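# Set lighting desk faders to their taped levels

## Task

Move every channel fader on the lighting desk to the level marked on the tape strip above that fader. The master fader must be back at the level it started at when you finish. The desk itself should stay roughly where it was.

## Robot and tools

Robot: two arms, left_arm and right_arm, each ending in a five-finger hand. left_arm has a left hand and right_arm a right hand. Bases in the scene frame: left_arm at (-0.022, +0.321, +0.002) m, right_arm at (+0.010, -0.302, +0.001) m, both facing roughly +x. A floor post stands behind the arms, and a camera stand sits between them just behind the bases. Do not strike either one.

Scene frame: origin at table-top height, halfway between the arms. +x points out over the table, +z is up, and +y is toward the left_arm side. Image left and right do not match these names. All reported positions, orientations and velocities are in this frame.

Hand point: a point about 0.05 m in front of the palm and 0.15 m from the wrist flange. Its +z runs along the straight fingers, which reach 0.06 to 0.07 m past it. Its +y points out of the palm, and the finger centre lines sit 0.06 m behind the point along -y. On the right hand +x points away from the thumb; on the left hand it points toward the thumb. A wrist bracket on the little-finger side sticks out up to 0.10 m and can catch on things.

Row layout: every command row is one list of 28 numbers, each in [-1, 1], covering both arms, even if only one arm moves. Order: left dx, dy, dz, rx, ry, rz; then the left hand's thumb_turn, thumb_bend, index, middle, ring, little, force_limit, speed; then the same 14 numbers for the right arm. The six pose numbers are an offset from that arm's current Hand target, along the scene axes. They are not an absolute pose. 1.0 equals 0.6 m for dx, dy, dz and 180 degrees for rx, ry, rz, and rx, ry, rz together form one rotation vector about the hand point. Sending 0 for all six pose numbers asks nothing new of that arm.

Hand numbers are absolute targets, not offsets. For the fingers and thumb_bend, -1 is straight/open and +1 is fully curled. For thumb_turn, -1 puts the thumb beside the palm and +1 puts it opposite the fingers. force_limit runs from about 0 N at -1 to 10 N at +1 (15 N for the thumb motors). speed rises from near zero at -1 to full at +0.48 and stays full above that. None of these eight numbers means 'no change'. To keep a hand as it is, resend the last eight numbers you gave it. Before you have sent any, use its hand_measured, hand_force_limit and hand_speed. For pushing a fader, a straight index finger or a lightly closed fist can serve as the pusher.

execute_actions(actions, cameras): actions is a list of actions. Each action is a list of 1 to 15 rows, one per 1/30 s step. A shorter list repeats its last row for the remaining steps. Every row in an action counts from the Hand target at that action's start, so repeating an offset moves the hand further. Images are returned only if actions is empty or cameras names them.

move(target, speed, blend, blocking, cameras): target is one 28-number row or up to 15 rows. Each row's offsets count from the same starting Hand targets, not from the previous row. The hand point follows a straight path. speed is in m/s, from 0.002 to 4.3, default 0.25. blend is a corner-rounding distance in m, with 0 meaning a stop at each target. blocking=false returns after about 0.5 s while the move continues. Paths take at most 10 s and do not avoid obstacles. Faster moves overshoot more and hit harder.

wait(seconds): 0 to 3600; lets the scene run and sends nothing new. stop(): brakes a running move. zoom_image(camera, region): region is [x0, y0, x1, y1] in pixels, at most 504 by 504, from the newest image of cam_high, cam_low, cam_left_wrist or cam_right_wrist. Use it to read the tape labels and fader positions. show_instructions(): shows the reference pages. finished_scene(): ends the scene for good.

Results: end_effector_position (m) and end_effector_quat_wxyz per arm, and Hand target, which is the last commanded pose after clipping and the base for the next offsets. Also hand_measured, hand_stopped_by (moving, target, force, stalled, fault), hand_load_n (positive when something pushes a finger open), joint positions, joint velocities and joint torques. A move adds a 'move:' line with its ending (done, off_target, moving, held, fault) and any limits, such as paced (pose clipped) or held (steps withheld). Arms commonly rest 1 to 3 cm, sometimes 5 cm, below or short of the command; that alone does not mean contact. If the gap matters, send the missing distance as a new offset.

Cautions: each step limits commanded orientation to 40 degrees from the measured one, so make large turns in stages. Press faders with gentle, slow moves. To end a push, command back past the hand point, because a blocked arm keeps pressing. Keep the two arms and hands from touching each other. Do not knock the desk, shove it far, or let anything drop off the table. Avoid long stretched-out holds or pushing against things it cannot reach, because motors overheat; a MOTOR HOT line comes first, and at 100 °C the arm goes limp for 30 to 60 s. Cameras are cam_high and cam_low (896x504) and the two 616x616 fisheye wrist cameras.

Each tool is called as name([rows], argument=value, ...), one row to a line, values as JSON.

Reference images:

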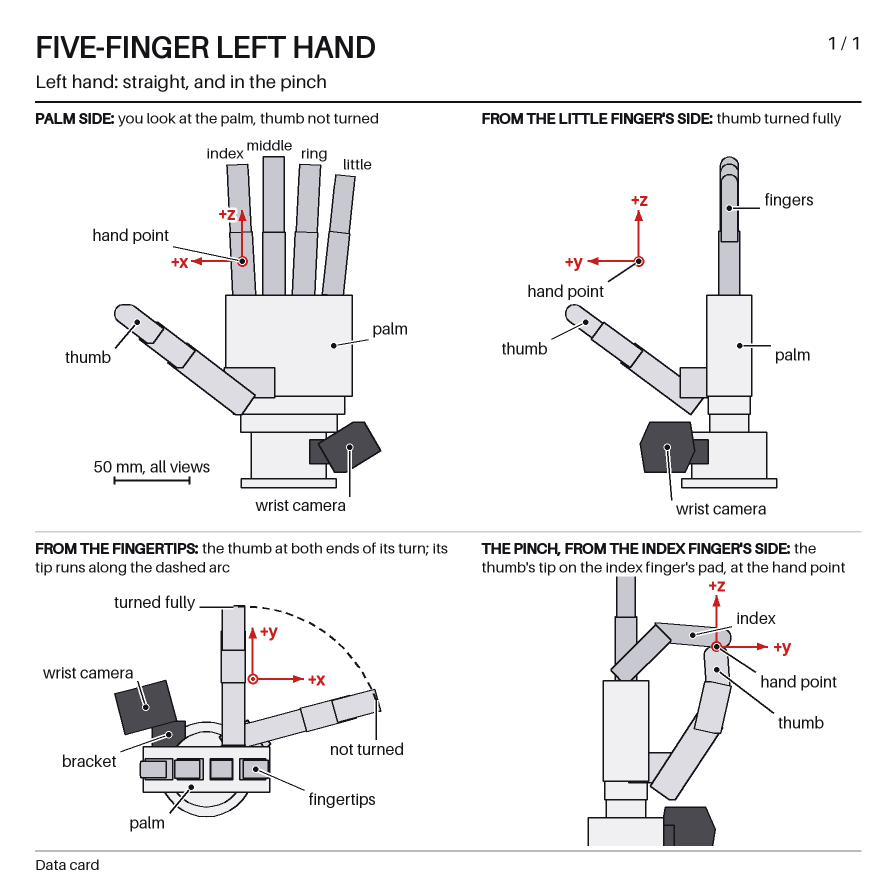

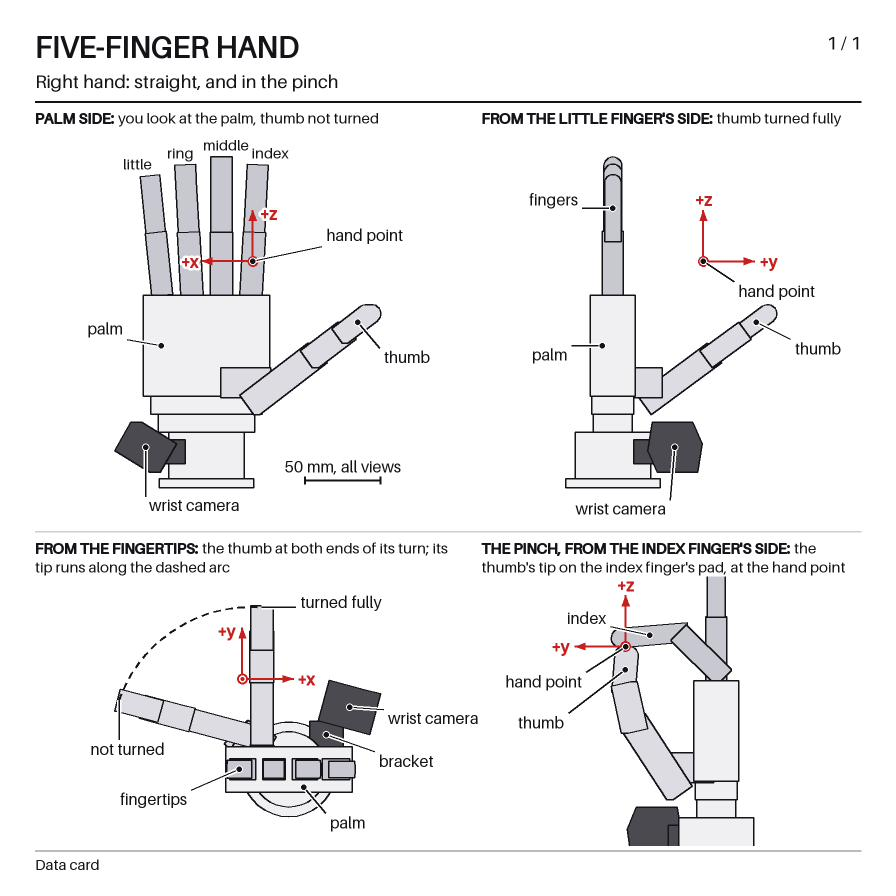

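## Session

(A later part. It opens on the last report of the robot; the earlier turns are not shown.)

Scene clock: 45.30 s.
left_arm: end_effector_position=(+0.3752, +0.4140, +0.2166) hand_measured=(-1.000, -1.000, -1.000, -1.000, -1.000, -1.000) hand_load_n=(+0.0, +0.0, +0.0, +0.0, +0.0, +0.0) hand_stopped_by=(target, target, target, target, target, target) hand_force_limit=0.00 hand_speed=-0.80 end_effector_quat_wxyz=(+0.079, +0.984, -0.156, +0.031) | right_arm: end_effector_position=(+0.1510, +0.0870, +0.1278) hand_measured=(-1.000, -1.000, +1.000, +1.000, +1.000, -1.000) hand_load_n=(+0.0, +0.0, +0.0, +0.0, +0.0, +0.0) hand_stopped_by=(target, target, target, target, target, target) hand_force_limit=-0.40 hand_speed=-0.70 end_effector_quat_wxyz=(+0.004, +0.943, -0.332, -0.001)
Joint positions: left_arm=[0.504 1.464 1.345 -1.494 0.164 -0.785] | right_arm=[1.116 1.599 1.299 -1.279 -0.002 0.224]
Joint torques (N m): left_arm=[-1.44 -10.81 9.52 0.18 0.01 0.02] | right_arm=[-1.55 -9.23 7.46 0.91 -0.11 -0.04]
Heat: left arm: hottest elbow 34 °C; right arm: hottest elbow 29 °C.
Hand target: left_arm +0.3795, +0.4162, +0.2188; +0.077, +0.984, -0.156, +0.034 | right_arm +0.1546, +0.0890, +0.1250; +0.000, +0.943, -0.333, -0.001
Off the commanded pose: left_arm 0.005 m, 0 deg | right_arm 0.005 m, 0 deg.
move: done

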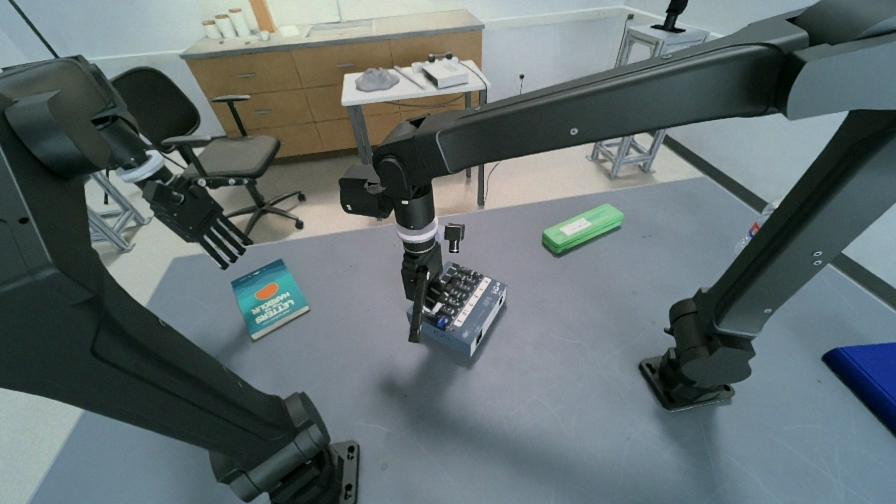

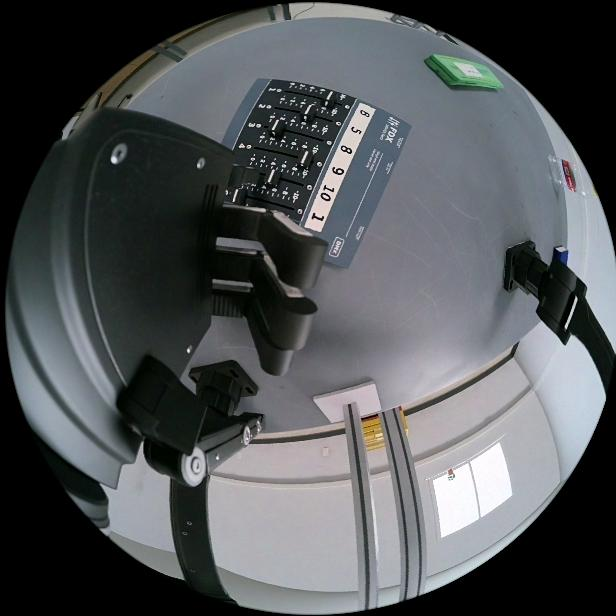

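move(target=[0,0,0,0,0,0,-1,-1,-1,-1,-1,-1,0,-0.8,0.003,-0.002,-0.014,0,0,0,-1,-1,1,1,1,-1,-0.4,-0.7], speed=0.05, cameras=["cam_right_wrist"])

zoom_image(camera="cam_right_wrist", region=[230, 120, 330, 220])

Scene clock: 46.20 s.
left_arm: end_effector_position=(+0.3752, +0.4140, +0.2166) hand_measured=(-1.000, -1.000, -1.000, -1.000, -1.000, -1.000) hand_load_n=(+0.0, +0.0, +0.0, +0.0, +0.0, +0.0) hand_stopped_by=(target, target, target, target, target, target) hand_force_limit=0.00 hand_speed=-0.80 end_effector_quat_wxyz=(+0.079, +0.984, -0.156, +0.031) | right_arm: end_effector_position=(+0.1518, +0.0868, +0.1211) hand_measured=(-1.000, -1.000, +1.000, +1.000, +1.000, -1.000) hand_load_n=(+0.0, +0.0, +0.0, +0.0, +0.0, +0.0) hand_stopped_by=(target, target, target, target, target, target) hand_force_limit=-0.40 hand_speed=-0.70 end_effector_quat_wxyz=(+0.002, +0.943, -0.333, -0.001)
Joint positions: left_arm=[0.504 1.464 1.345 -1.494 0.164 -0.785] | right_arm=[1.114 1.602 1.284 -1.257 -0.002 0.224]
Joint torques (N m): left_arm=[-1.49 -10.75 9.52 0.18 0.01 0.02] | right_arm=[-1.73 -9.05 7.53 0.94 -0.1 -0.09]
Heat: left arm: hottest elbow 34 °C; right arm: hottest elbow 29 °C.
Hand target: left_arm +0.3795, +0.4162, +0.2188; +0.077, +0.984, -0.156, +0.034 | right_arm +0.1563, +0.0877, +0.1166; +0.001, +0.943, -0.333, -0.001
Off the commanded pose: left_arm 0.005 m, 0 deg | right_arm 0.006 m, 0 deg.
move: done

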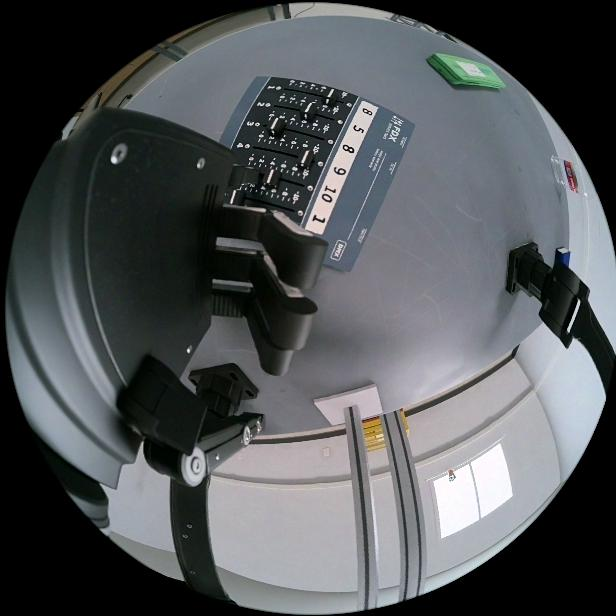

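Scaled by 5.040 from the camera's image (finer frame: 880x880).

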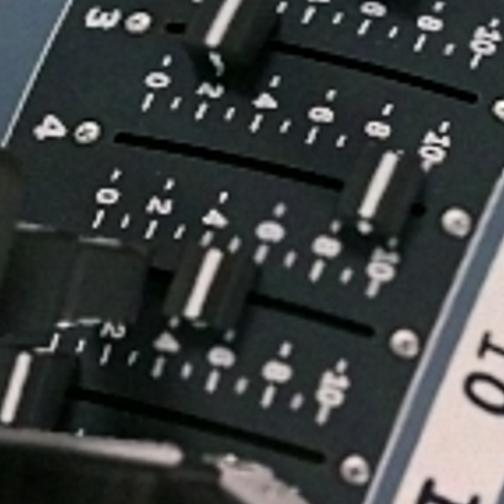

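move([
  [0,0,0,0,0,0,-1,-1,-1,-1,-1,-1,0,-0.8,0.00,0.0,-0.008,0,0,0,-1,-1,1,1,1,-1,-0.4,-0.88],
  [0,0,0,0,0,0,-1,-1,-1,-1,-1,-1,0,-0.8,0.00,0.0,-0.008,0,0,0,-1,-1,1,1,1,-0.82,-0.4,-0.88],
], speed=0.05, cameras=["cam_right_wrist"])

zoom_image(camera="cam_right_wrist", region=[230, 120, 330, 220])

Scene clock: 48.33 s.
left_arm: end_effector_position=(+0.3752, +0.4140, +0.2166) hand_measured=(-1.000, -1.000, -1.000, -1.000, -1.000, -1.000) hand_load_n=(+0.0, +0.0, +0.0, +0.0, +0.0, +0.0) hand_stopped_by=(target, target, target, target, target, target) hand_force_limit=0.00 hand_speed=-0.80 end_effector_quat_wxyz=(+0.079, +0.984, -0.156, +0.031) | right_arm: end_effector_position=(+0.1537, +0.0895, +0.1159) hand_measured=(-1.000, -1.000, +1.000, +1.000, +1.000, -0.820) hand_load_n=(+0.0, +0.0, +0.0, +0.0, +0.0, +1.5) hand_stopped_by=(target, target, target, target, target, target) hand_force_limit=-0.40 hand_speed=-0.88 end_effector_quat_wxyz=(-0.004, +0.943, -0.333, +0.000)
Joint positions: left_arm=[0.504 1.464 1.345 -1.494 0.164 -0.785] | right_arm=[1.113 1.606 1.277 -1.234 -0.002 0.223]
Joint torques (N m): left_arm=[-1.44 -10.81 9.54 0.17 0.01 0.02] | right_arm=[-1.67 -9.41 7.5 0.59 -0.11 -0.08]
Heat: left arm: hottest elbow 34 °C; right arm: hottest elbow 30 °C.
Hand target: left_arm +0.3795, +0.4162, +0.2188; +0.077, +0.984, -0.156, +0.034 | right_arm +0.1563, +0.0878, +0.1118; +0.001, +0.943, -0.333, -0.001
Off the commanded pose: left_arm 0.005 m, 0 deg | right_arm 0.005 m, 1 deg.
move: done

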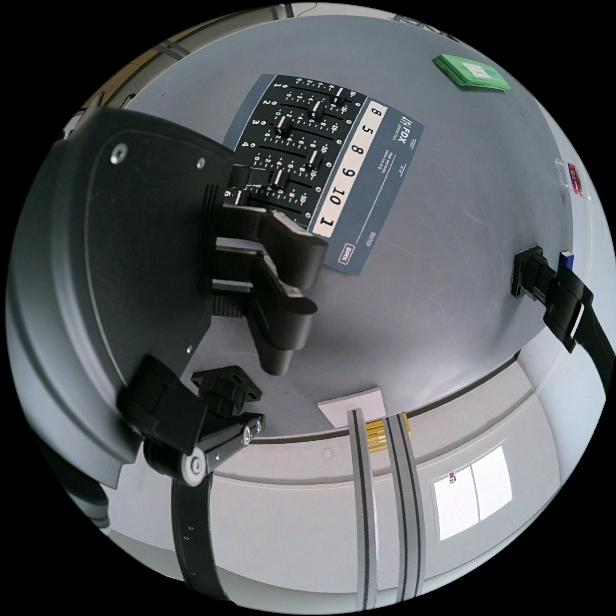

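Scaled by 5.040 from the camera's image (finer frame: 880x880).

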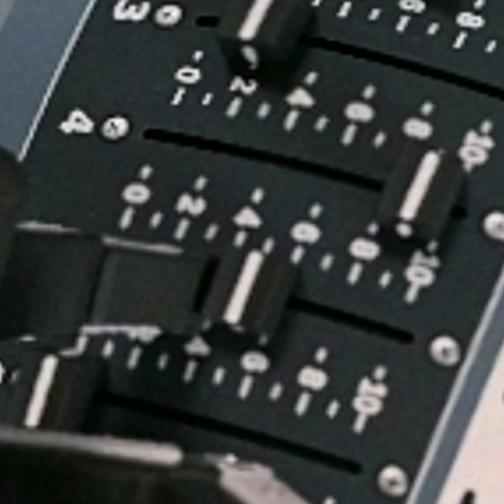

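move(target=[0,0,0,0,0,0,-1,-1,-1,-1,-1,-1,0,-0.8,-0.018,-0.022,0.003,0,0,0,-1,-1,1,1,1,-0.82,-0.4,-0.88], speed=0.04, cameras=["cam_right_wrist"])

zoom_image(camera="cam_right_wrist", region=[230, 120, 330, 220])

Scene clock: 49.57 s.
left_arm: end_effector_position=(+0.3752, +0.4140, +0.2166) hand_measured=(-1.000, -1.000, -1.000, -1.000, -1.000, -1.000) hand_load_n=(+0.0, -0.5, +0.0, +0.0, +0.0, +0.0) hand_stopped_by=(target, target, target, target, target, target) hand_force_limit=0.00 hand_speed=-0.80 end_effector_quat_wxyz=(+0.079, +0.984, -0.156, +0.031) | right_arm: end_effector_position=(+0.1489, +0.0796, +0.1136) hand_measured=(-1.000, -1.000, +1.000, +1.000, +1.000, -0.820) hand_load_n=(+0.0, +0.0, -0.5, +0.0, +0.0, +1.5) hand_stopped_by=(target, target, target, target, target, target) hand_force_limit=-0.40 hand_speed=-0.88 end_effector_quat_wxyz=(-0.002, +0.943, -0.333, -0.001)
Joint positions: left_arm=[0.504 1.464 1.345 -1.494 0.164 -0.785] | right_arm=[1.113 1.583 1.242 -1.226 -0.002 0.223]
Joint torques (N m): left_arm=[-1.49 -10.81 9.52 0.18 0 0.02] | right_arm=[-0.97 -10.58 6.39 0.43 -0.11 0.02]
Heat: left arm: hottest elbow 34 °C; right arm: hottest elbow 30 °C.
Hand target: left_arm +0.3795, +0.4162, +0.2188; +0.077, +0.984, -0.156, +0.034 | right_arm +0.1454, +0.0746, +0.1135; +0.001, +0.943, -0.334, -0.001
Off the commanded pose: left_arm 0.005 m, 0 deg | right_arm 0.006 m, 0 deg.
move: done

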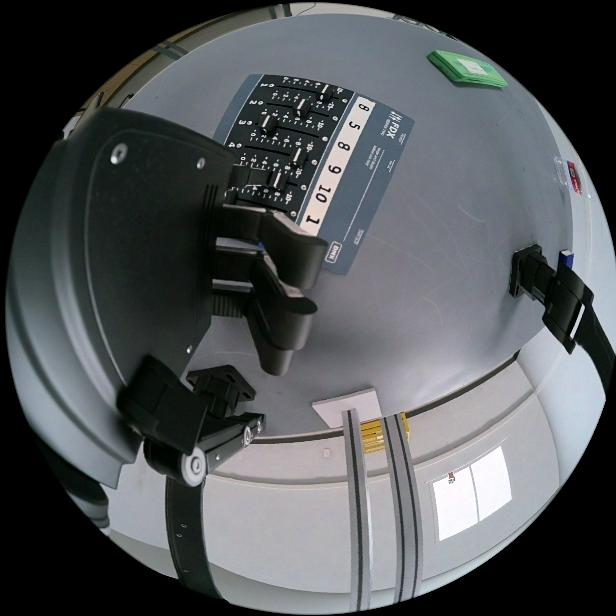

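Scaled by 5.040 from the camera's image (finer frame: 880x880).

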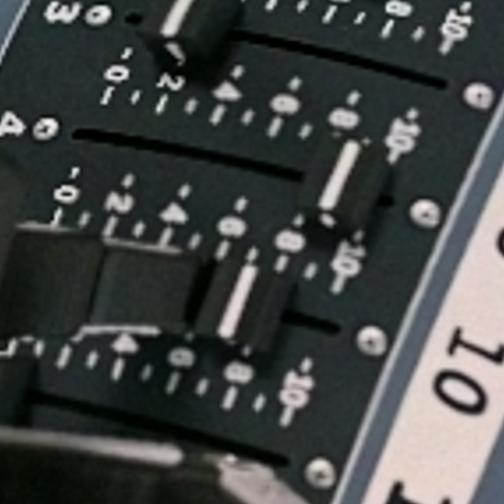

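move(target=[0,0,0,0,0,0,-1,-1,-1,-1,-1,-1,0,-0.8,0,0,0,0,0,0,-1,-1,1,1,1,-0.62,-0.4,-0.88], speed=0.04, cameras=["cam_right_wrist"])

zoom_image(camera="cam_right_wrist", region=[230, 120, 330, 220])

Scene clock: 50.70 s.
left_arm: end_effector_position=(+0.3752, +0.4140, +0.2166) hand_measured=(-1.000, -1.000, -1.000, -1.000, -1.000, -1.000) hand_load_n=(+0.0, -0.5, +0.0, +0.0, +0.0, +0.0) hand_stopped_by=(target, target, target, target, target, target) hand_force_limit=0.00 hand_speed=-0.80 end_effector_quat_wxyz=(+0.079, +0.984, -0.156, +0.031) | right_arm: end_effector_position=(+0.1485, +0.0788, +0.1117) hand_measured=(-1.000, -1.000, +1.000, +1.000, +1.000, -0.656) hand_load_n=(+0.0, +0.0, +0.0, +0.0, +0.0, +2.5) hand_stopped_by=(target, target, target, target, target, force) hand_force_limit=-0.40 hand_speed=-0.88 end_effector_quat_wxyz=(-0.002, +0.943, -0.333, -0.001)
Joint positions: left_arm=[0.504 1.464 1.345 -1.494 0.164 -0.785] | right_arm=[1.113 1.583 1.237 -1.222 -0.002 0.223]
Joint torques (N m): left_arm=[-1.44 -10.81 9.55 0.18 0 0.02] | right_arm=[-0.91 -10.46 6.93 0.29 -0.11 0.02]
Heat: left arm: hottest elbow 34 °C; right arm: hottest elbow 30 °C.
Hand target: left_arm +0.3795, +0.4162, +0.2188; +0.077, +0.984, -0.156, +0.034 | right_arm +0.1455, +0.0746, +0.1136; +0.001, +0.943, -0.334, -0.001
Off the commanded pose: left_arm 0.005 m, 0 deg | right_arm 0.006 m, 0 deg.
move: done

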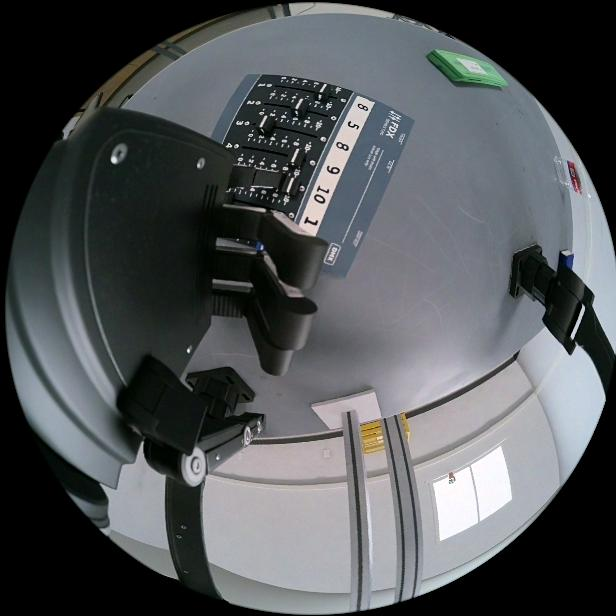

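Scaled by 5.040 from the camera's image (finer frame: 880x880).

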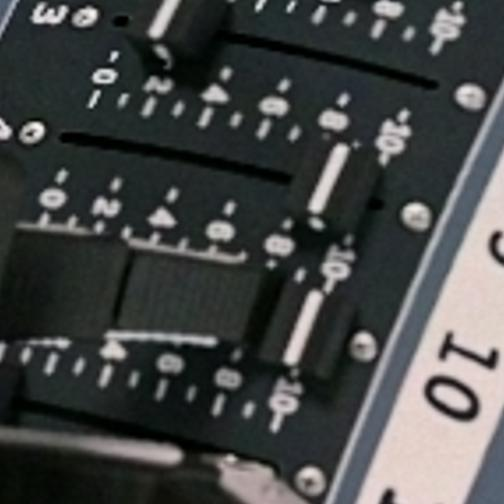

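zoom_image(camera="cam_right_wrist", region=[260, 150, 310, 220])

Scaled by 7.200 from the camera's image (finer frame: 880x880).

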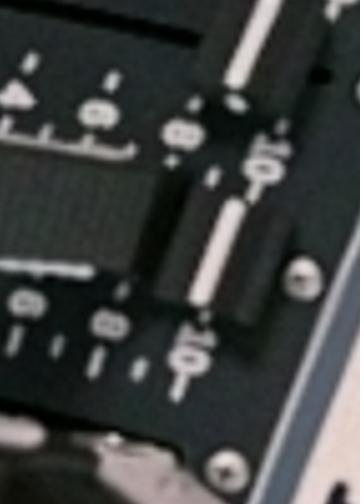

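move([
  [0,0,0,0,0,0,-1,-1,-1,-1,-1,-1,0,-0.8,0,0,0,0,0,0,-1,-1,1,1,1,-1,-0.4,-0.7],
  [0,0,0,0,0,0,-1,-1,-1,-1,-1,-1,0,-0.8,0.0,0.0,0.05,0,0,0,-1,-1,1,1,1,-1,-0.4,-0.7],
  [0,0,0,0,0,0,-1,-1,-1,-1,-1,-1,0,-0.8,0.0132,0.0793,0.05,0,0,0,-1,-1,1,1,1,-1,-0.4,-0.7],
], speed=0.1, cameras=["cam_high","cam_right_wrist"])

zoom_image(camera="cam_right_wrist", region=[230, 110, 330, 210])

Scene clock: 55.03 s.
left_arm: end_effector_position=(+0.3752, +0.4140, +0.2166) hand_measured=(-1.000, -1.000, -1.000, -1.000, -1.000, -1.000) hand_load_n=(+0.0, +0.0, -0.5, +0.0, +0.0, +0.0) hand_stopped_by=(target, target, target, target, target, target) hand_force_limit=0.00 hand_speed=-0.80 end_effector_quat_wxyz=(+0.079, +0.984, -0.156, +0.031) | right_arm: end_effector_position=(+0.1509, +0.1077, +0.1305) hand_measured=(-1.000, -1.000, +1.000, +1.000, +1.000, -1.000) hand_load_n=(+0.0, +0.0, +0.0, +0.0, +0.0, +0.0) hand_stopped_by=(target, target, target, target, target, target) hand_force_limit=-0.40 hand_speed=-0.70 end_effector_quat_wxyz=(+0.015, +0.943, -0.332, -0.002)
Joint positions: left_arm=[0.504 1.464 1.345 -1.494 0.164 -0.785] | right_arm=[1.135 1.659 1.378 -1.32 -0.001 0.244]
Joint torques (N m): left_arm=[-1.49 -10.81 9.52 0.17 0.01 0.02] | right_arm=[-0.5 -10.46 11.19 0.09 -0.16 0.05]
Heat: left arm: hottest elbow 35 °C; right arm: hottest elbow 30 °C.
Hand target: left_arm +0.3795, +0.4162, +0.2188; +0.077, +0.984, -0.156, +0.034 | right_arm +0.1534, +0.1223, +0.1436; +0.000, +0.943, -0.333, -0.001
Off the commanded pose: left_arm 0.005 m, 0 deg | right_arm 0.020 m, 2 deg.
move: off_target (right_arm)

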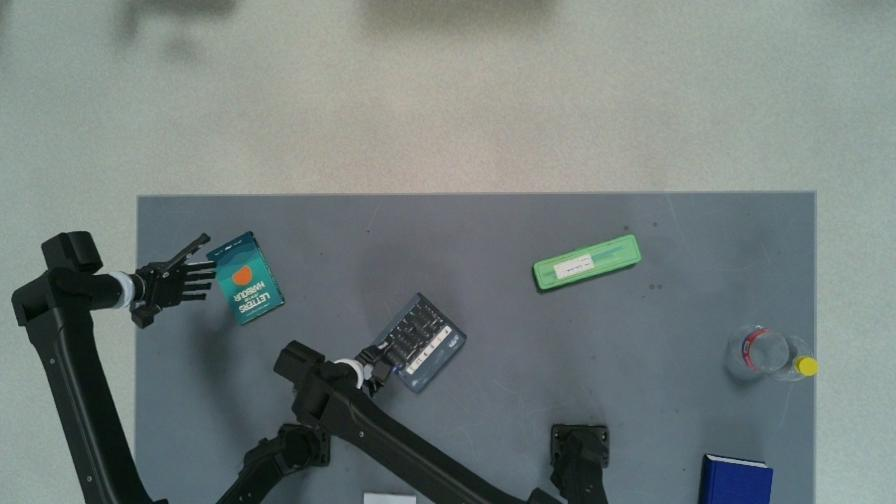

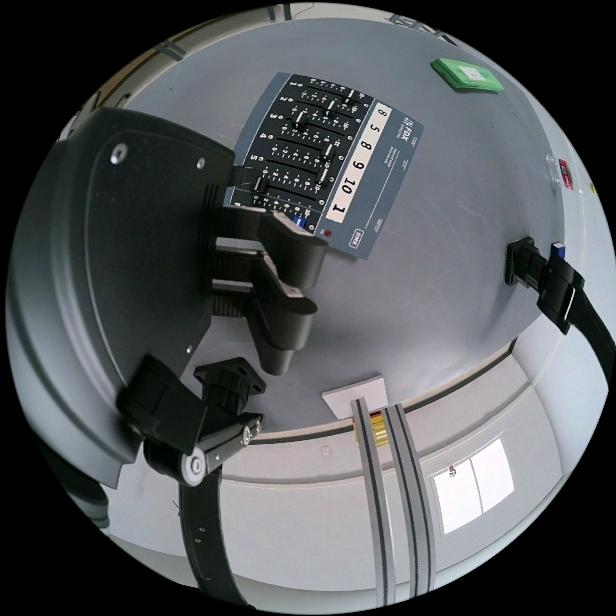

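Scaled by 5.040 from the camera's image (finer frame: 880x880).

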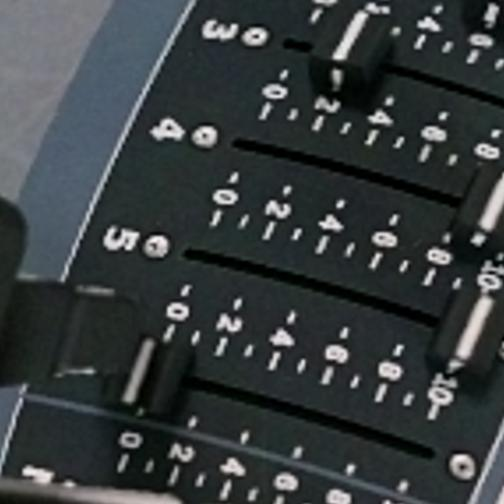

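move(target=[0,0,0,0,0,0,-1,-1,-1,-1,-1,-1,0,-0.8,0.005,0.0183,0.02,0,0,0,-1,-1,1,1,1,-1,-0.4,-0.7], speed=0.1, cameras=["cam_low","cam_right_wrist"])

zoom_image(camera="cam_right_wrist", region=[230, 110, 330, 210])

Scene clock: 56.23 s.
left_arm: end_effector_position=(+0.3752, +0.4140, +0.2166) hand_measured=(-1.000, -1.000, -1.000, -1.000, -1.000, -1.000) hand_load_n=(+0.0, +0.0, +0.0, +0.0, +0.0, +0.0) hand_stopped_by=(target, target, target, target, target, target) hand_force_limit=0.00 hand_speed=-0.80 end_effector_quat_wxyz=(+0.079, +0.984, -0.156, +0.031) | right_arm: end_effector_position=(+0.1545, +0.1192, +0.1446) hand_measured=(-1.000, -1.000, +1.000, +1.000, +1.000, -1.000) hand_load_n=(+0.0, +0.0, +0.0, +0.0, +0.0, +0.0) hand_stopped_by=(target, target, target, target, target, target) hand_force_limit=-0.40 hand_speed=-0.70 end_effector_quat_wxyz=(+0.012, +0.943, -0.332, -0.002)
Joint positions: left_arm=[0.504 1.464 1.345 -1.494 0.164 -0.785] | right_arm=[1.138 1.676 1.438 -1.358 -0.001 0.247]
Joint torques (N m): left_arm=[-1.44 -10.81 9.54 0.18 0.01 0.02] | right_arm=[-0.5 -10.52 11.58 0.06 -0.15 0.09]
Heat: left arm: hottest elbow 35 °C; right arm: hottest elbow 30 °C.
Hand target: left_arm +0.3795, +0.4162, +0.2188; +0.077, +0.984, -0.156, +0.034 | right_arm +0.1564, +0.1331, +0.1556; +0.001, +0.943, -0.333, -0.001
Off the commanded pose: left_arm 0.005 m, 0 deg | right_arm 0.018 m, 1 deg.
move: off_target (right_arm)

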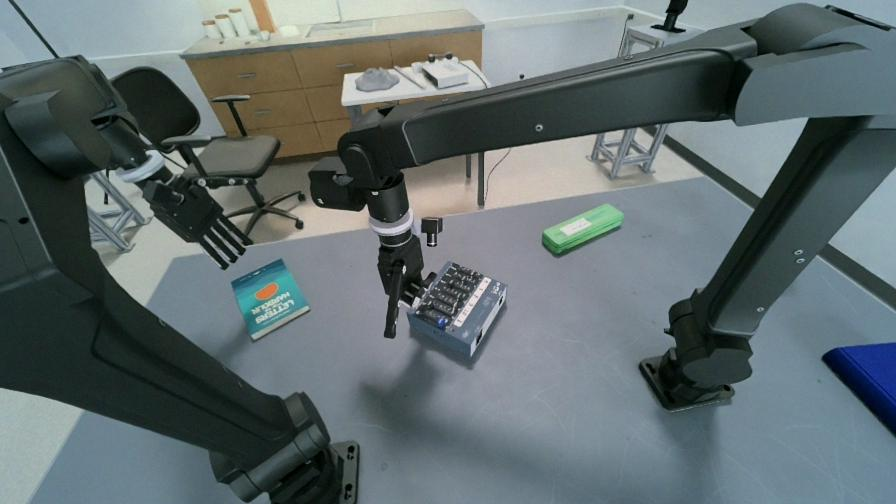

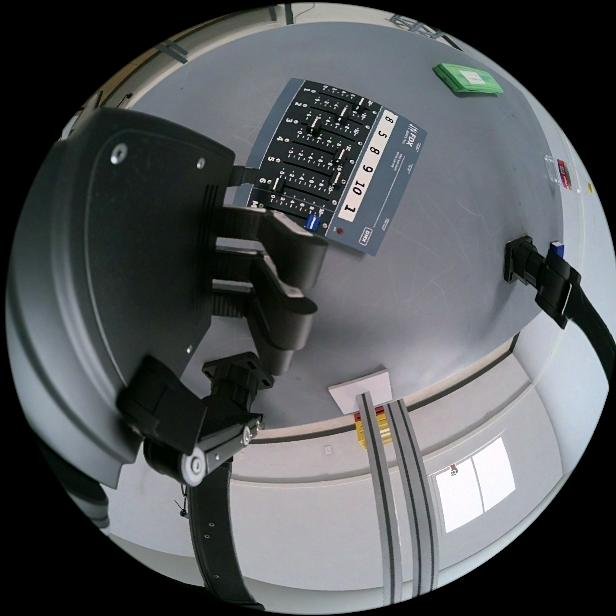

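Scaled by 5.040 from the camera's image (finer frame: 880x880).

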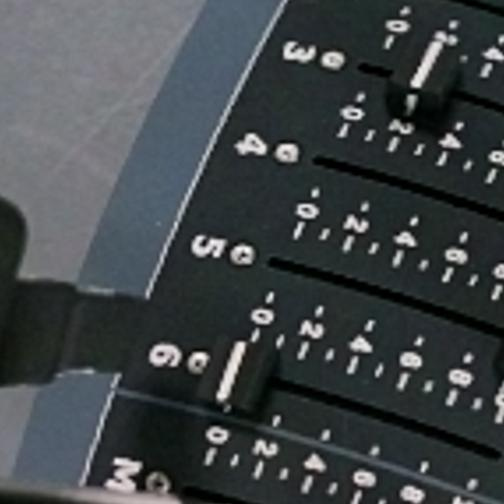

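move([
  [0,0,0,0,0,0,-1,-1,-1,-1,-1,-1,0,-0.8,-0.003,-0.014,-0.03,0,0,0,-1,-1,1,1,1,-1,-0.4,-0.7],
  [0,0,0,0,0,0,-1,-1,-1,-1,-1,-1,0,-0.8,-0.0045,-0.018,-0.054,0,0,0,-1,-1,1,1,1,-1,-0.4,-0.7],
], speed=0.06, cameras=["cam_right_wrist"])

zoom_image(camera="cam_right_wrist", region=[230, 110, 330, 210])

Scene clock: 60.03 s.
left_arm: end_effector_position=(+0.3752, +0.4140, +0.2166) hand_measured=(-1.000, -1.000, -1.000, -1.000, -1.000, -1.000) hand_load_n=(+0.0, -0.5, +0.0, +0.0, +0.0, +0.0) hand_stopped_by=(target, target, target, target, target, target) hand_force_limit=0.00 hand_speed=-0.80 end_effector_quat_wxyz=(+0.079, +0.984, -0.156, +0.031) | right_arm: end_effector_position=(+0.1542, +0.1186, +0.1257) hand_measured=(-1.000, -1.000, +1.000, +1.000, +1.000, -1.000) hand_load_n=(+0.0, -0.5, +0.0, +0.0, +0.0, +0.0) hand_stopped_by=(target, target, target, target, target, target) hand_force_limit=-0.40 hand_speed=-0.70 end_effector_quat_wxyz=(+0.005, +0.943, -0.333, -0.001)
Joint positions: left_arm=[0.504 1.464 1.345 -1.494 0.164 -0.785] | right_arm=[1.138 1.676 1.39 -1.294 -0.001 0.247]
Joint torques (N m): left_arm=[-1.55 -10.87 9.52 0.16 0.01 0.02] | right_arm=[-0.79 -11.05 7.66 0.9 -0.14 0.05]
Heat: left arm: hottest elbow 35 °C; right arm: hottest elbow 30 °C.
Hand target: left_arm +0.3795, +0.4162, +0.2188; +0.077, +0.984, -0.156, +0.034 | right_arm +0.1538, +0.1224, +0.1232; +0.000, +0.943, -0.333, -0.001
Off the commanded pose: left_arm 0.005 m, 0 deg | right_arm 0.005 m, 0 deg.
move: done

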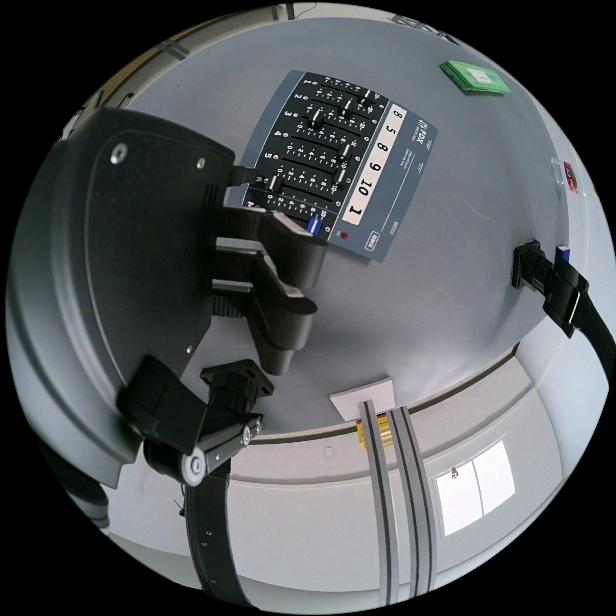

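Scaled by 5.040 from the camera's image (finer frame: 880x880).

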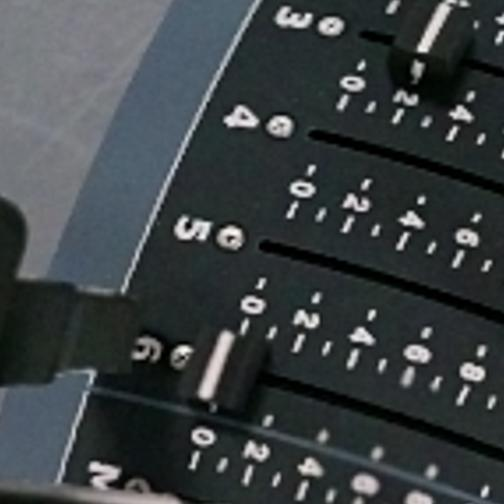

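move([
  [0,0,0,0,0,0,-1,-1,-1,-1,-1,-1,0,-0.8,0.0,0.0,-0.015,0,0,0,-1,-1,1,1,1,-1,-0.4,-0.88],
  [0,0,0,0,0,0,-1,-1,-1,-1,-1,-1,0,-0.8,0.0,0.0,-0.015,0,0,0,-1,-1,1,1,1,-0.86,-0.4,-0.9],
], speed=0.06, cameras=["cam_right_wrist"])

zoom_image(camera="cam_right_wrist", region=[230, 130, 300, 200])

Scene clock: 62.10 s.
left_arm: end_effector_position=(+0.3752, +0.4140, +0.2166) hand_measured=(-1.000, -1.000, -1.000, -1.000, -1.000, -1.000) hand_load_n=(+0.0, -0.5, +0.0, +0.0, +0.5, +0.0) hand_stopped_by=(target, target, target, target, target, target) hand_force_limit=0.00 hand_speed=-0.80 end_effector_quat_wxyz=(+0.079, +0.984, -0.156, +0.031) | right_arm: end_effector_position=(+0.1549, +0.1200, +0.1188) hand_measured=(-1.000, -1.000, +1.000, +1.000, +1.000, -0.860) hand_load_n=(+0.0, +0.0, +0.0, +0.0, +0.0, +0.5) hand_stopped_by=(target, target, target, target, target, target) hand_force_limit=-0.40 hand_speed=-0.90 end_effector_quat_wxyz=(+0.000, +0.943, -0.333, +0.000)
Joint positions: left_arm=[0.504 1.464 1.345 -1.494 0.164 -0.785] | right_arm=[1.138 1.678 1.375 -1.267 -0.001 0.247]
Joint torques (N m): left_arm=[-1.49 -10.75 9.54 0.17 0.01 0.03] | right_arm=[-0.85 -10.58 7.58 0.77 -0.15 0.04]
Heat: left arm: hottest elbow 35 °C; right arm: hottest elbow 30 °C.
Hand target: left_arm +0.3795, +0.4162, +0.2188; +0.077, +0.984, -0.156, +0.034 | right_arm +0.1538, +0.1224, +0.1142; +0.000, +0.943, -0.333, -0.001
Off the commanded pose: left_arm 0.005 m, 0 deg | right_arm 0.005 m, 0 deg.
move: done

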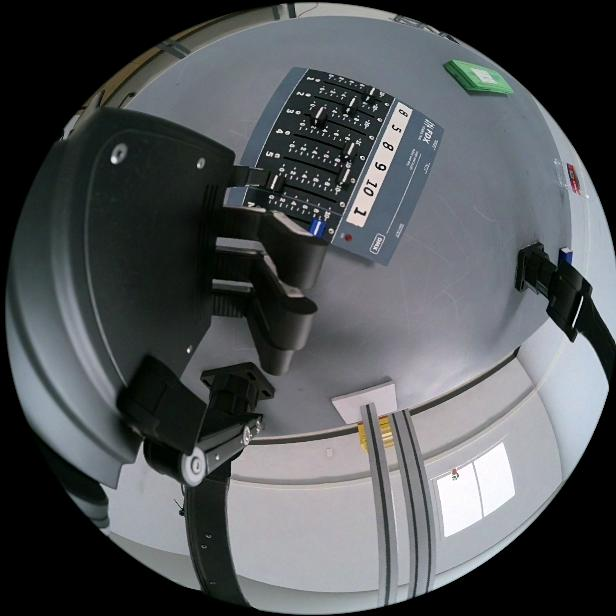

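Scaled by 7.200 from the camera's image (finer frame: 880x880).

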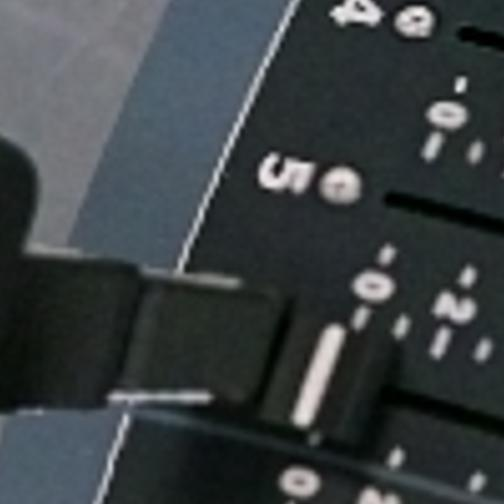

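move(target=[0,0,0,0,0,0,-1,-1,-1,-1,-1,-1,0,-0.8,0.0,0.0,0,0,0,0,-1,-1,1,1,1,-0.8,-0.4,-0.92], speed=0.06, cameras=["cam_right_wrist"])

zoom_image(camera="cam_right_wrist", region=[230, 130, 300, 200])

Scene clock: 63.13 s.
left_arm: end_effector_position=(+0.3752, +0.4140, +0.2166) hand_measured=(-1.000, -1.000, -1.000, -1.000, -1.000, -1.000) hand_load_n=(+0.0, +0.0, -0.5, +0.0, +0.0, +0.0) hand_stopped_by=(target, target, target, target, target, target) hand_force_limit=0.00 hand_speed=-0.80 end_effector_quat_wxyz=(+0.079, +0.984, -0.156, +0.031) | right_arm: end_effector_position=(+0.1554, +0.1212, +0.1186) hand_measured=(-1.000, -1.000, +1.000, +1.000, +1.000, -0.800) hand_load_n=(+0.0, +0.0, +0.0, +0.0, +0.0, +1.0) hand_stopped_by=(target, target, target, target, target, target) hand_force_limit=-0.40 hand_speed=-0.92 end_effector_quat_wxyz=(-0.003, +0.943, -0.333, +0.000)
Joint positions: left_arm=[0.504 1.464 1.345 -1.494 0.164 -0.785] | right_arm=[1.138 1.678 1.375 -1.262 -0.001 0.247]
Joint torques (N m): left_arm=[-1.49 -10.75 9.52 0.17 0 0.02] | right_arm=[-0.85 -10.4 7.57 0.65 -0.14 0.05]
Heat: left arm: hottest elbow 35 °C; right arm: hottest elbow 30 °C.
Hand target: left_arm +0.3795, +0.4162, +0.2188; +0.077, +0.984, -0.156, +0.034 | right_arm +0.1538, +0.1224, +0.1142; +0.000, +0.943, -0.333, -0.001
Off the commanded pose: left_arm 0.005 m, 0 deg | right_arm 0.005 m, 0 deg.
move: done

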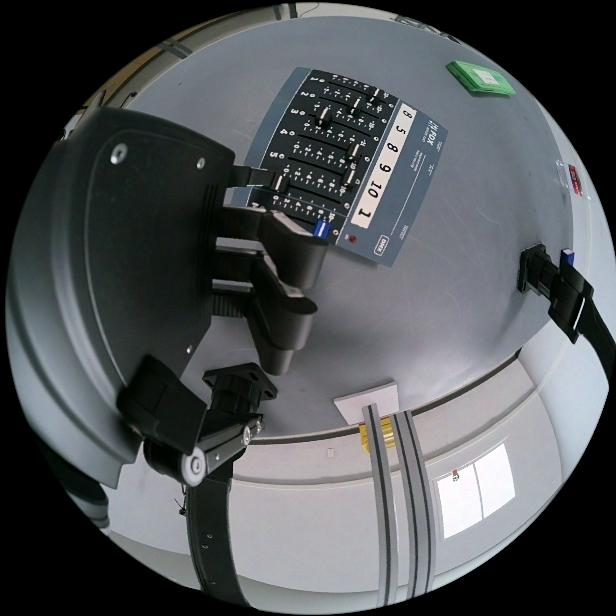

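Scaled by 7.200 from the camera's image (finer frame: 880x880).

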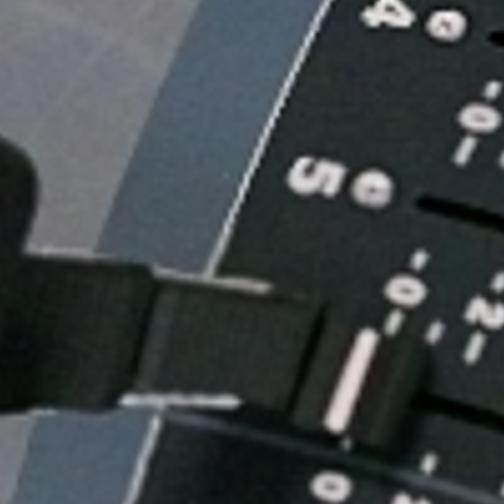

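move(target=[0,0,0,0,0,0,-1,-1,-1,-1,-1,-1,0,-0.8,0.0,0.0,0,0,0,0,-1,-1,1,1,1,-0.77,-0.4,-0.92], speed=0.06, cameras=["cam_right_wrist"])

zoom_image(camera="cam_right_wrist", region=[230, 130, 300, 200])

Scene clock: 64.20 s.
left_arm: end_effector_position=(+0.3752, +0.4140, +0.2166) hand_measured=(-1.000, -1.000, -1.000, -1.000, -1.000, -1.000) hand_load_n=(+0.0, +0.0, +0.0, +0.0, +0.0, +0.0) hand_stopped_by=(target, target, target, target, target, target) hand_force_limit=0.00 hand_speed=-0.80 end_effector_quat_wxyz=(+0.079, +0.984, -0.156, +0.031) | right_arm: end_effector_position=(+0.1560, +0.1222, +0.1182) hand_measured=(-1.000, -1.000, +1.000, +1.000, +1.000, -0.770) hand_load_n=(+0.0, +0.0, +0.0, +0.0, +0.0, +1.5) hand_stopped_by=(target, target, target, target, target, target) hand_force_limit=-0.40 hand_speed=-0.92 end_effector_quat_wxyz=(-0.005, +0.943, -0.333, +0.000)
Joint positions: left_arm=[0.504 1.464 1.345 -1.494 0.164 -0.785] | right_arm=[1.138 1.678 1.375 -1.258 -0.001 0.247]
Joint torques (N m): left_arm=[-1.44 -10.87 9.54 0.17 0 0.03] | right_arm=[-0.91 -10.46 7.61 0.5 -0.15 0.05]
Heat: left arm: hottest elbow 35 °C; right arm: hottest elbow 30 °C.
Hand target: left_arm +0.3795, +0.4162, +0.2188; +0.077, +0.984, -0.156, +0.034 | right_arm +0.1538, +0.1224, +0.1142; +0.000, +0.943, -0.333, -0.001
Off the commanded pose: left_arm 0.005 m, 0 deg | right_arm 0.005 m, 1 deg.
move: done

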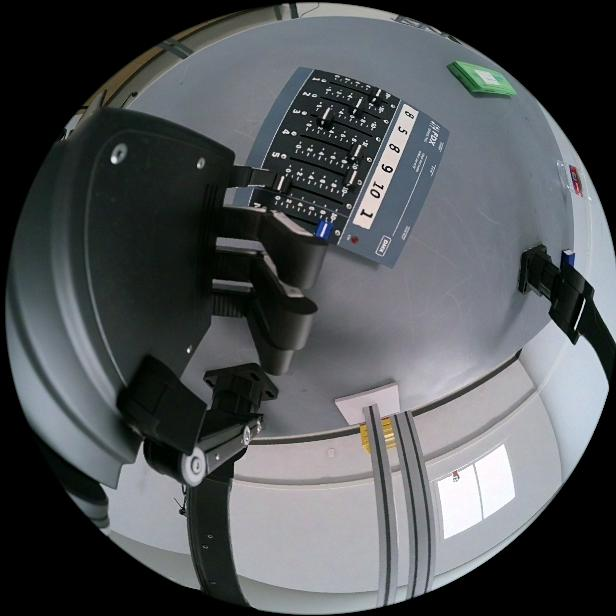

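Scaled by 7.200 from the camera's image (finer frame: 880x880).

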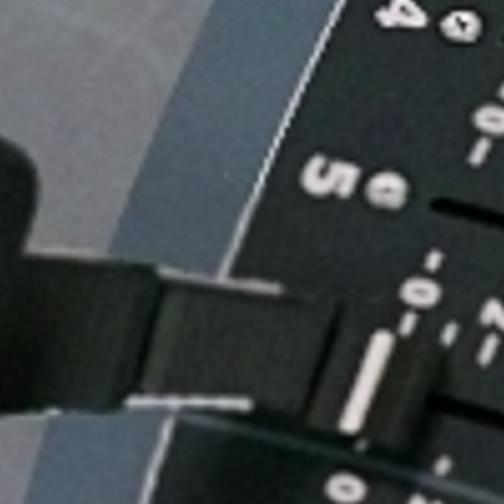

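move(target=[0,0,0,0,0,0,-1,-1,-1,-1,-1,-1,0,-0.8,0.0,0.0,0,0,0,0,-1,-1,1,1,1,-0.75,-0.4,-0.95], speed=0.06, cameras=["cam_right_wrist"])

zoom_image(camera="cam_right_wrist", region=[230, 130, 300, 200])

Scene clock: 65.17 s.
left_arm: end_effector_position=(+0.3752, +0.4140, +0.2166) hand_measured=(-1.000, -1.000, -1.000, -1.000, -1.000, -1.000) hand_load_n=(+0.0, +0.0, +0.0, +0.0, +0.0, +0.0) hand_stopped_by=(target, target, target, target, target, target) hand_force_limit=0.00 hand_speed=-0.80 end_effector_quat_wxyz=(+0.079, +0.984, -0.156, +0.031) | right_arm: end_effector_position=(+0.1560, +0.1222, +0.1182) hand_measured=(-1.000, -1.000, +1.000, +1.000, +1.000, -0.750) hand_load_n=(+0.0, +0.0, +0.0, +0.0, +0.0, +1.5) hand_stopped_by=(target, target, target, target, target, target) hand_force_limit=-0.40 hand_speed=-0.95 end_effector_quat_wxyz=(-0.005, +0.943, -0.333, +0.000)
Joint positions: left_arm=[0.504 1.464 1.345 -1.494 0.164 -0.785] | right_arm=[1.138 1.678 1.375 -1.258 -0.001 0.247]
Joint torques (N m): left_arm=[-1.49 -10.81 9.54 0.18 0.01 0.02] | right_arm=[-0.85 -10.46 7.58 0.5 -0.15 0.05]
Heat: left arm: hottest elbow 35 °C; right arm: hottest elbow 30 °C.
Hand target: left_arm +0.3795, +0.4162, +0.2188; +0.077, +0.984, -0.156, +0.034 | right_arm +0.1538, +0.1224, +0.1143; +0.000, +0.943, -0.333, -0.001
Off the commanded pose: left_arm 0.005 m, 0 deg | right_arm 0.005 m, 1 deg.
move: done

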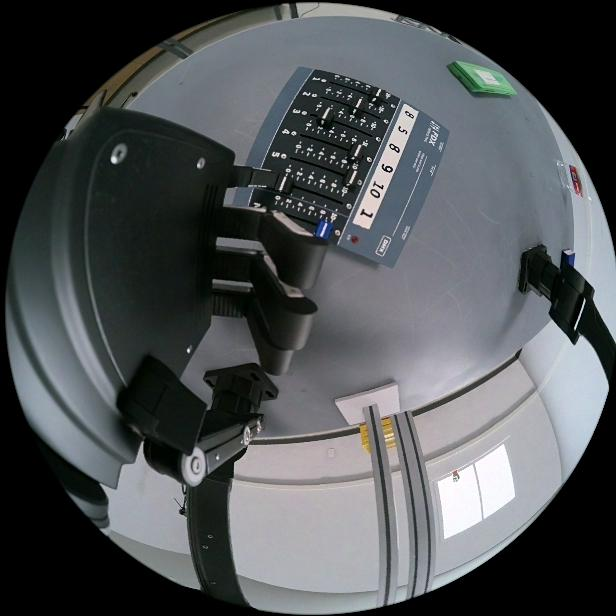

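Scaled by 7.200 from the camera's image (finer frame: 880x880).

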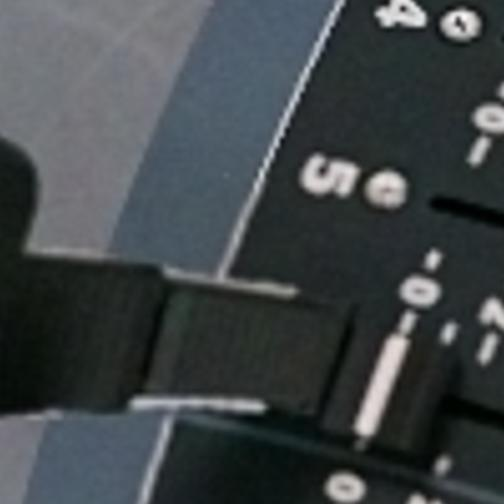

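move(target=[0,0,0,0,0,0,-1,-1,-1,-1,-1,-1,0,-0.8,0.0,0.0,0,0,0,0,-1,-1,1,1,1,-0.721,-0.4,-0.95], speed=0.06, cameras=["cam_right_wrist"])

zoom_image(camera="cam_right_wrist", region=[230, 130, 300, 200])

Scene clock: 66.27 s.
left_arm: end_effector_position=(+0.3752, +0.4140, +0.2166) hand_measured=(-1.000, -1.000, -1.000, -1.000, -1.000, -1.000) hand_load_n=(+0.5, +0.0, +0.0, +0.0, +0.0, +0.0) hand_stopped_by=(target, target, target, target, target, target) hand_force_limit=0.00 hand_speed=-0.80 end_effector_quat_wxyz=(+0.079, +0.984, -0.156, +0.031) | right_arm: end_effector_position=(+0.1561, +0.1225, +0.1180) hand_measured=(-1.000, -1.000, +1.000, +1.000, +1.000, -0.722) hand_load_n=(+0.0, +0.0, +0.0, +0.0, +0.0, +1.5) hand_stopped_by=(target, target, target, target, target, target) hand_force_limit=-0.40 hand_speed=-0.95 end_effector_quat_wxyz=(-0.005, +0.943, -0.333, +0.000)
Joint positions: left_arm=[0.504 1.464 1.345 -1.494 0.164 -0.785] | right_arm=[1.138 1.679 1.375 -1.257 -0.001 0.247]
Joint torques (N m): left_arm=[-1.49 -10.81 9.54 0.17 0.01 0.02] | right_arm=[-0.85 -10.52 7.58 0.46 -0.15 0.05]
Heat: left arm: hottest elbow 35 °C; right arm: hottest elbow 30 °C.
Hand target: left_arm +0.3795, +0.4162, +0.2188; +0.077, +0.984, -0.156, +0.034 | right_arm +0.1538, +0.1223, +0.1143; +0.000, +0.943, -0.333, -0.001
Off the commanded pose: left_arm 0.005 m, 0 deg | right_arm 0.004 m, 1 deg.
move: done

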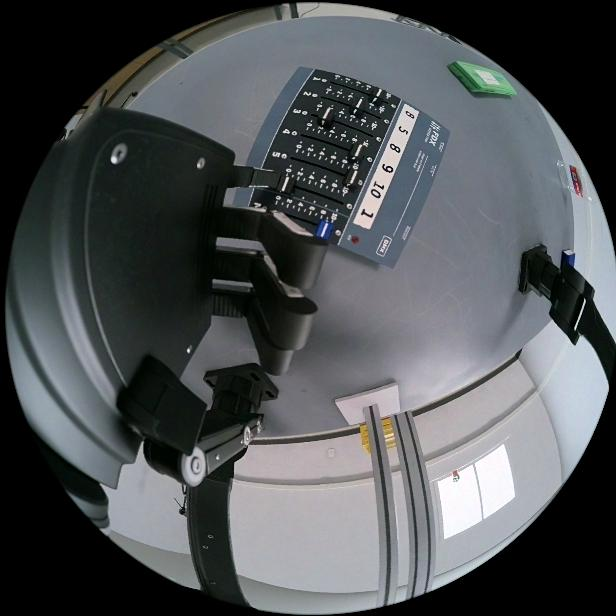

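Scaled by 7.200 from the camera's image (finer frame: 880x880).

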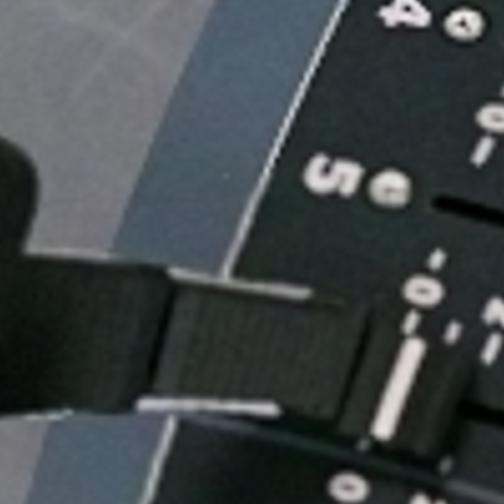

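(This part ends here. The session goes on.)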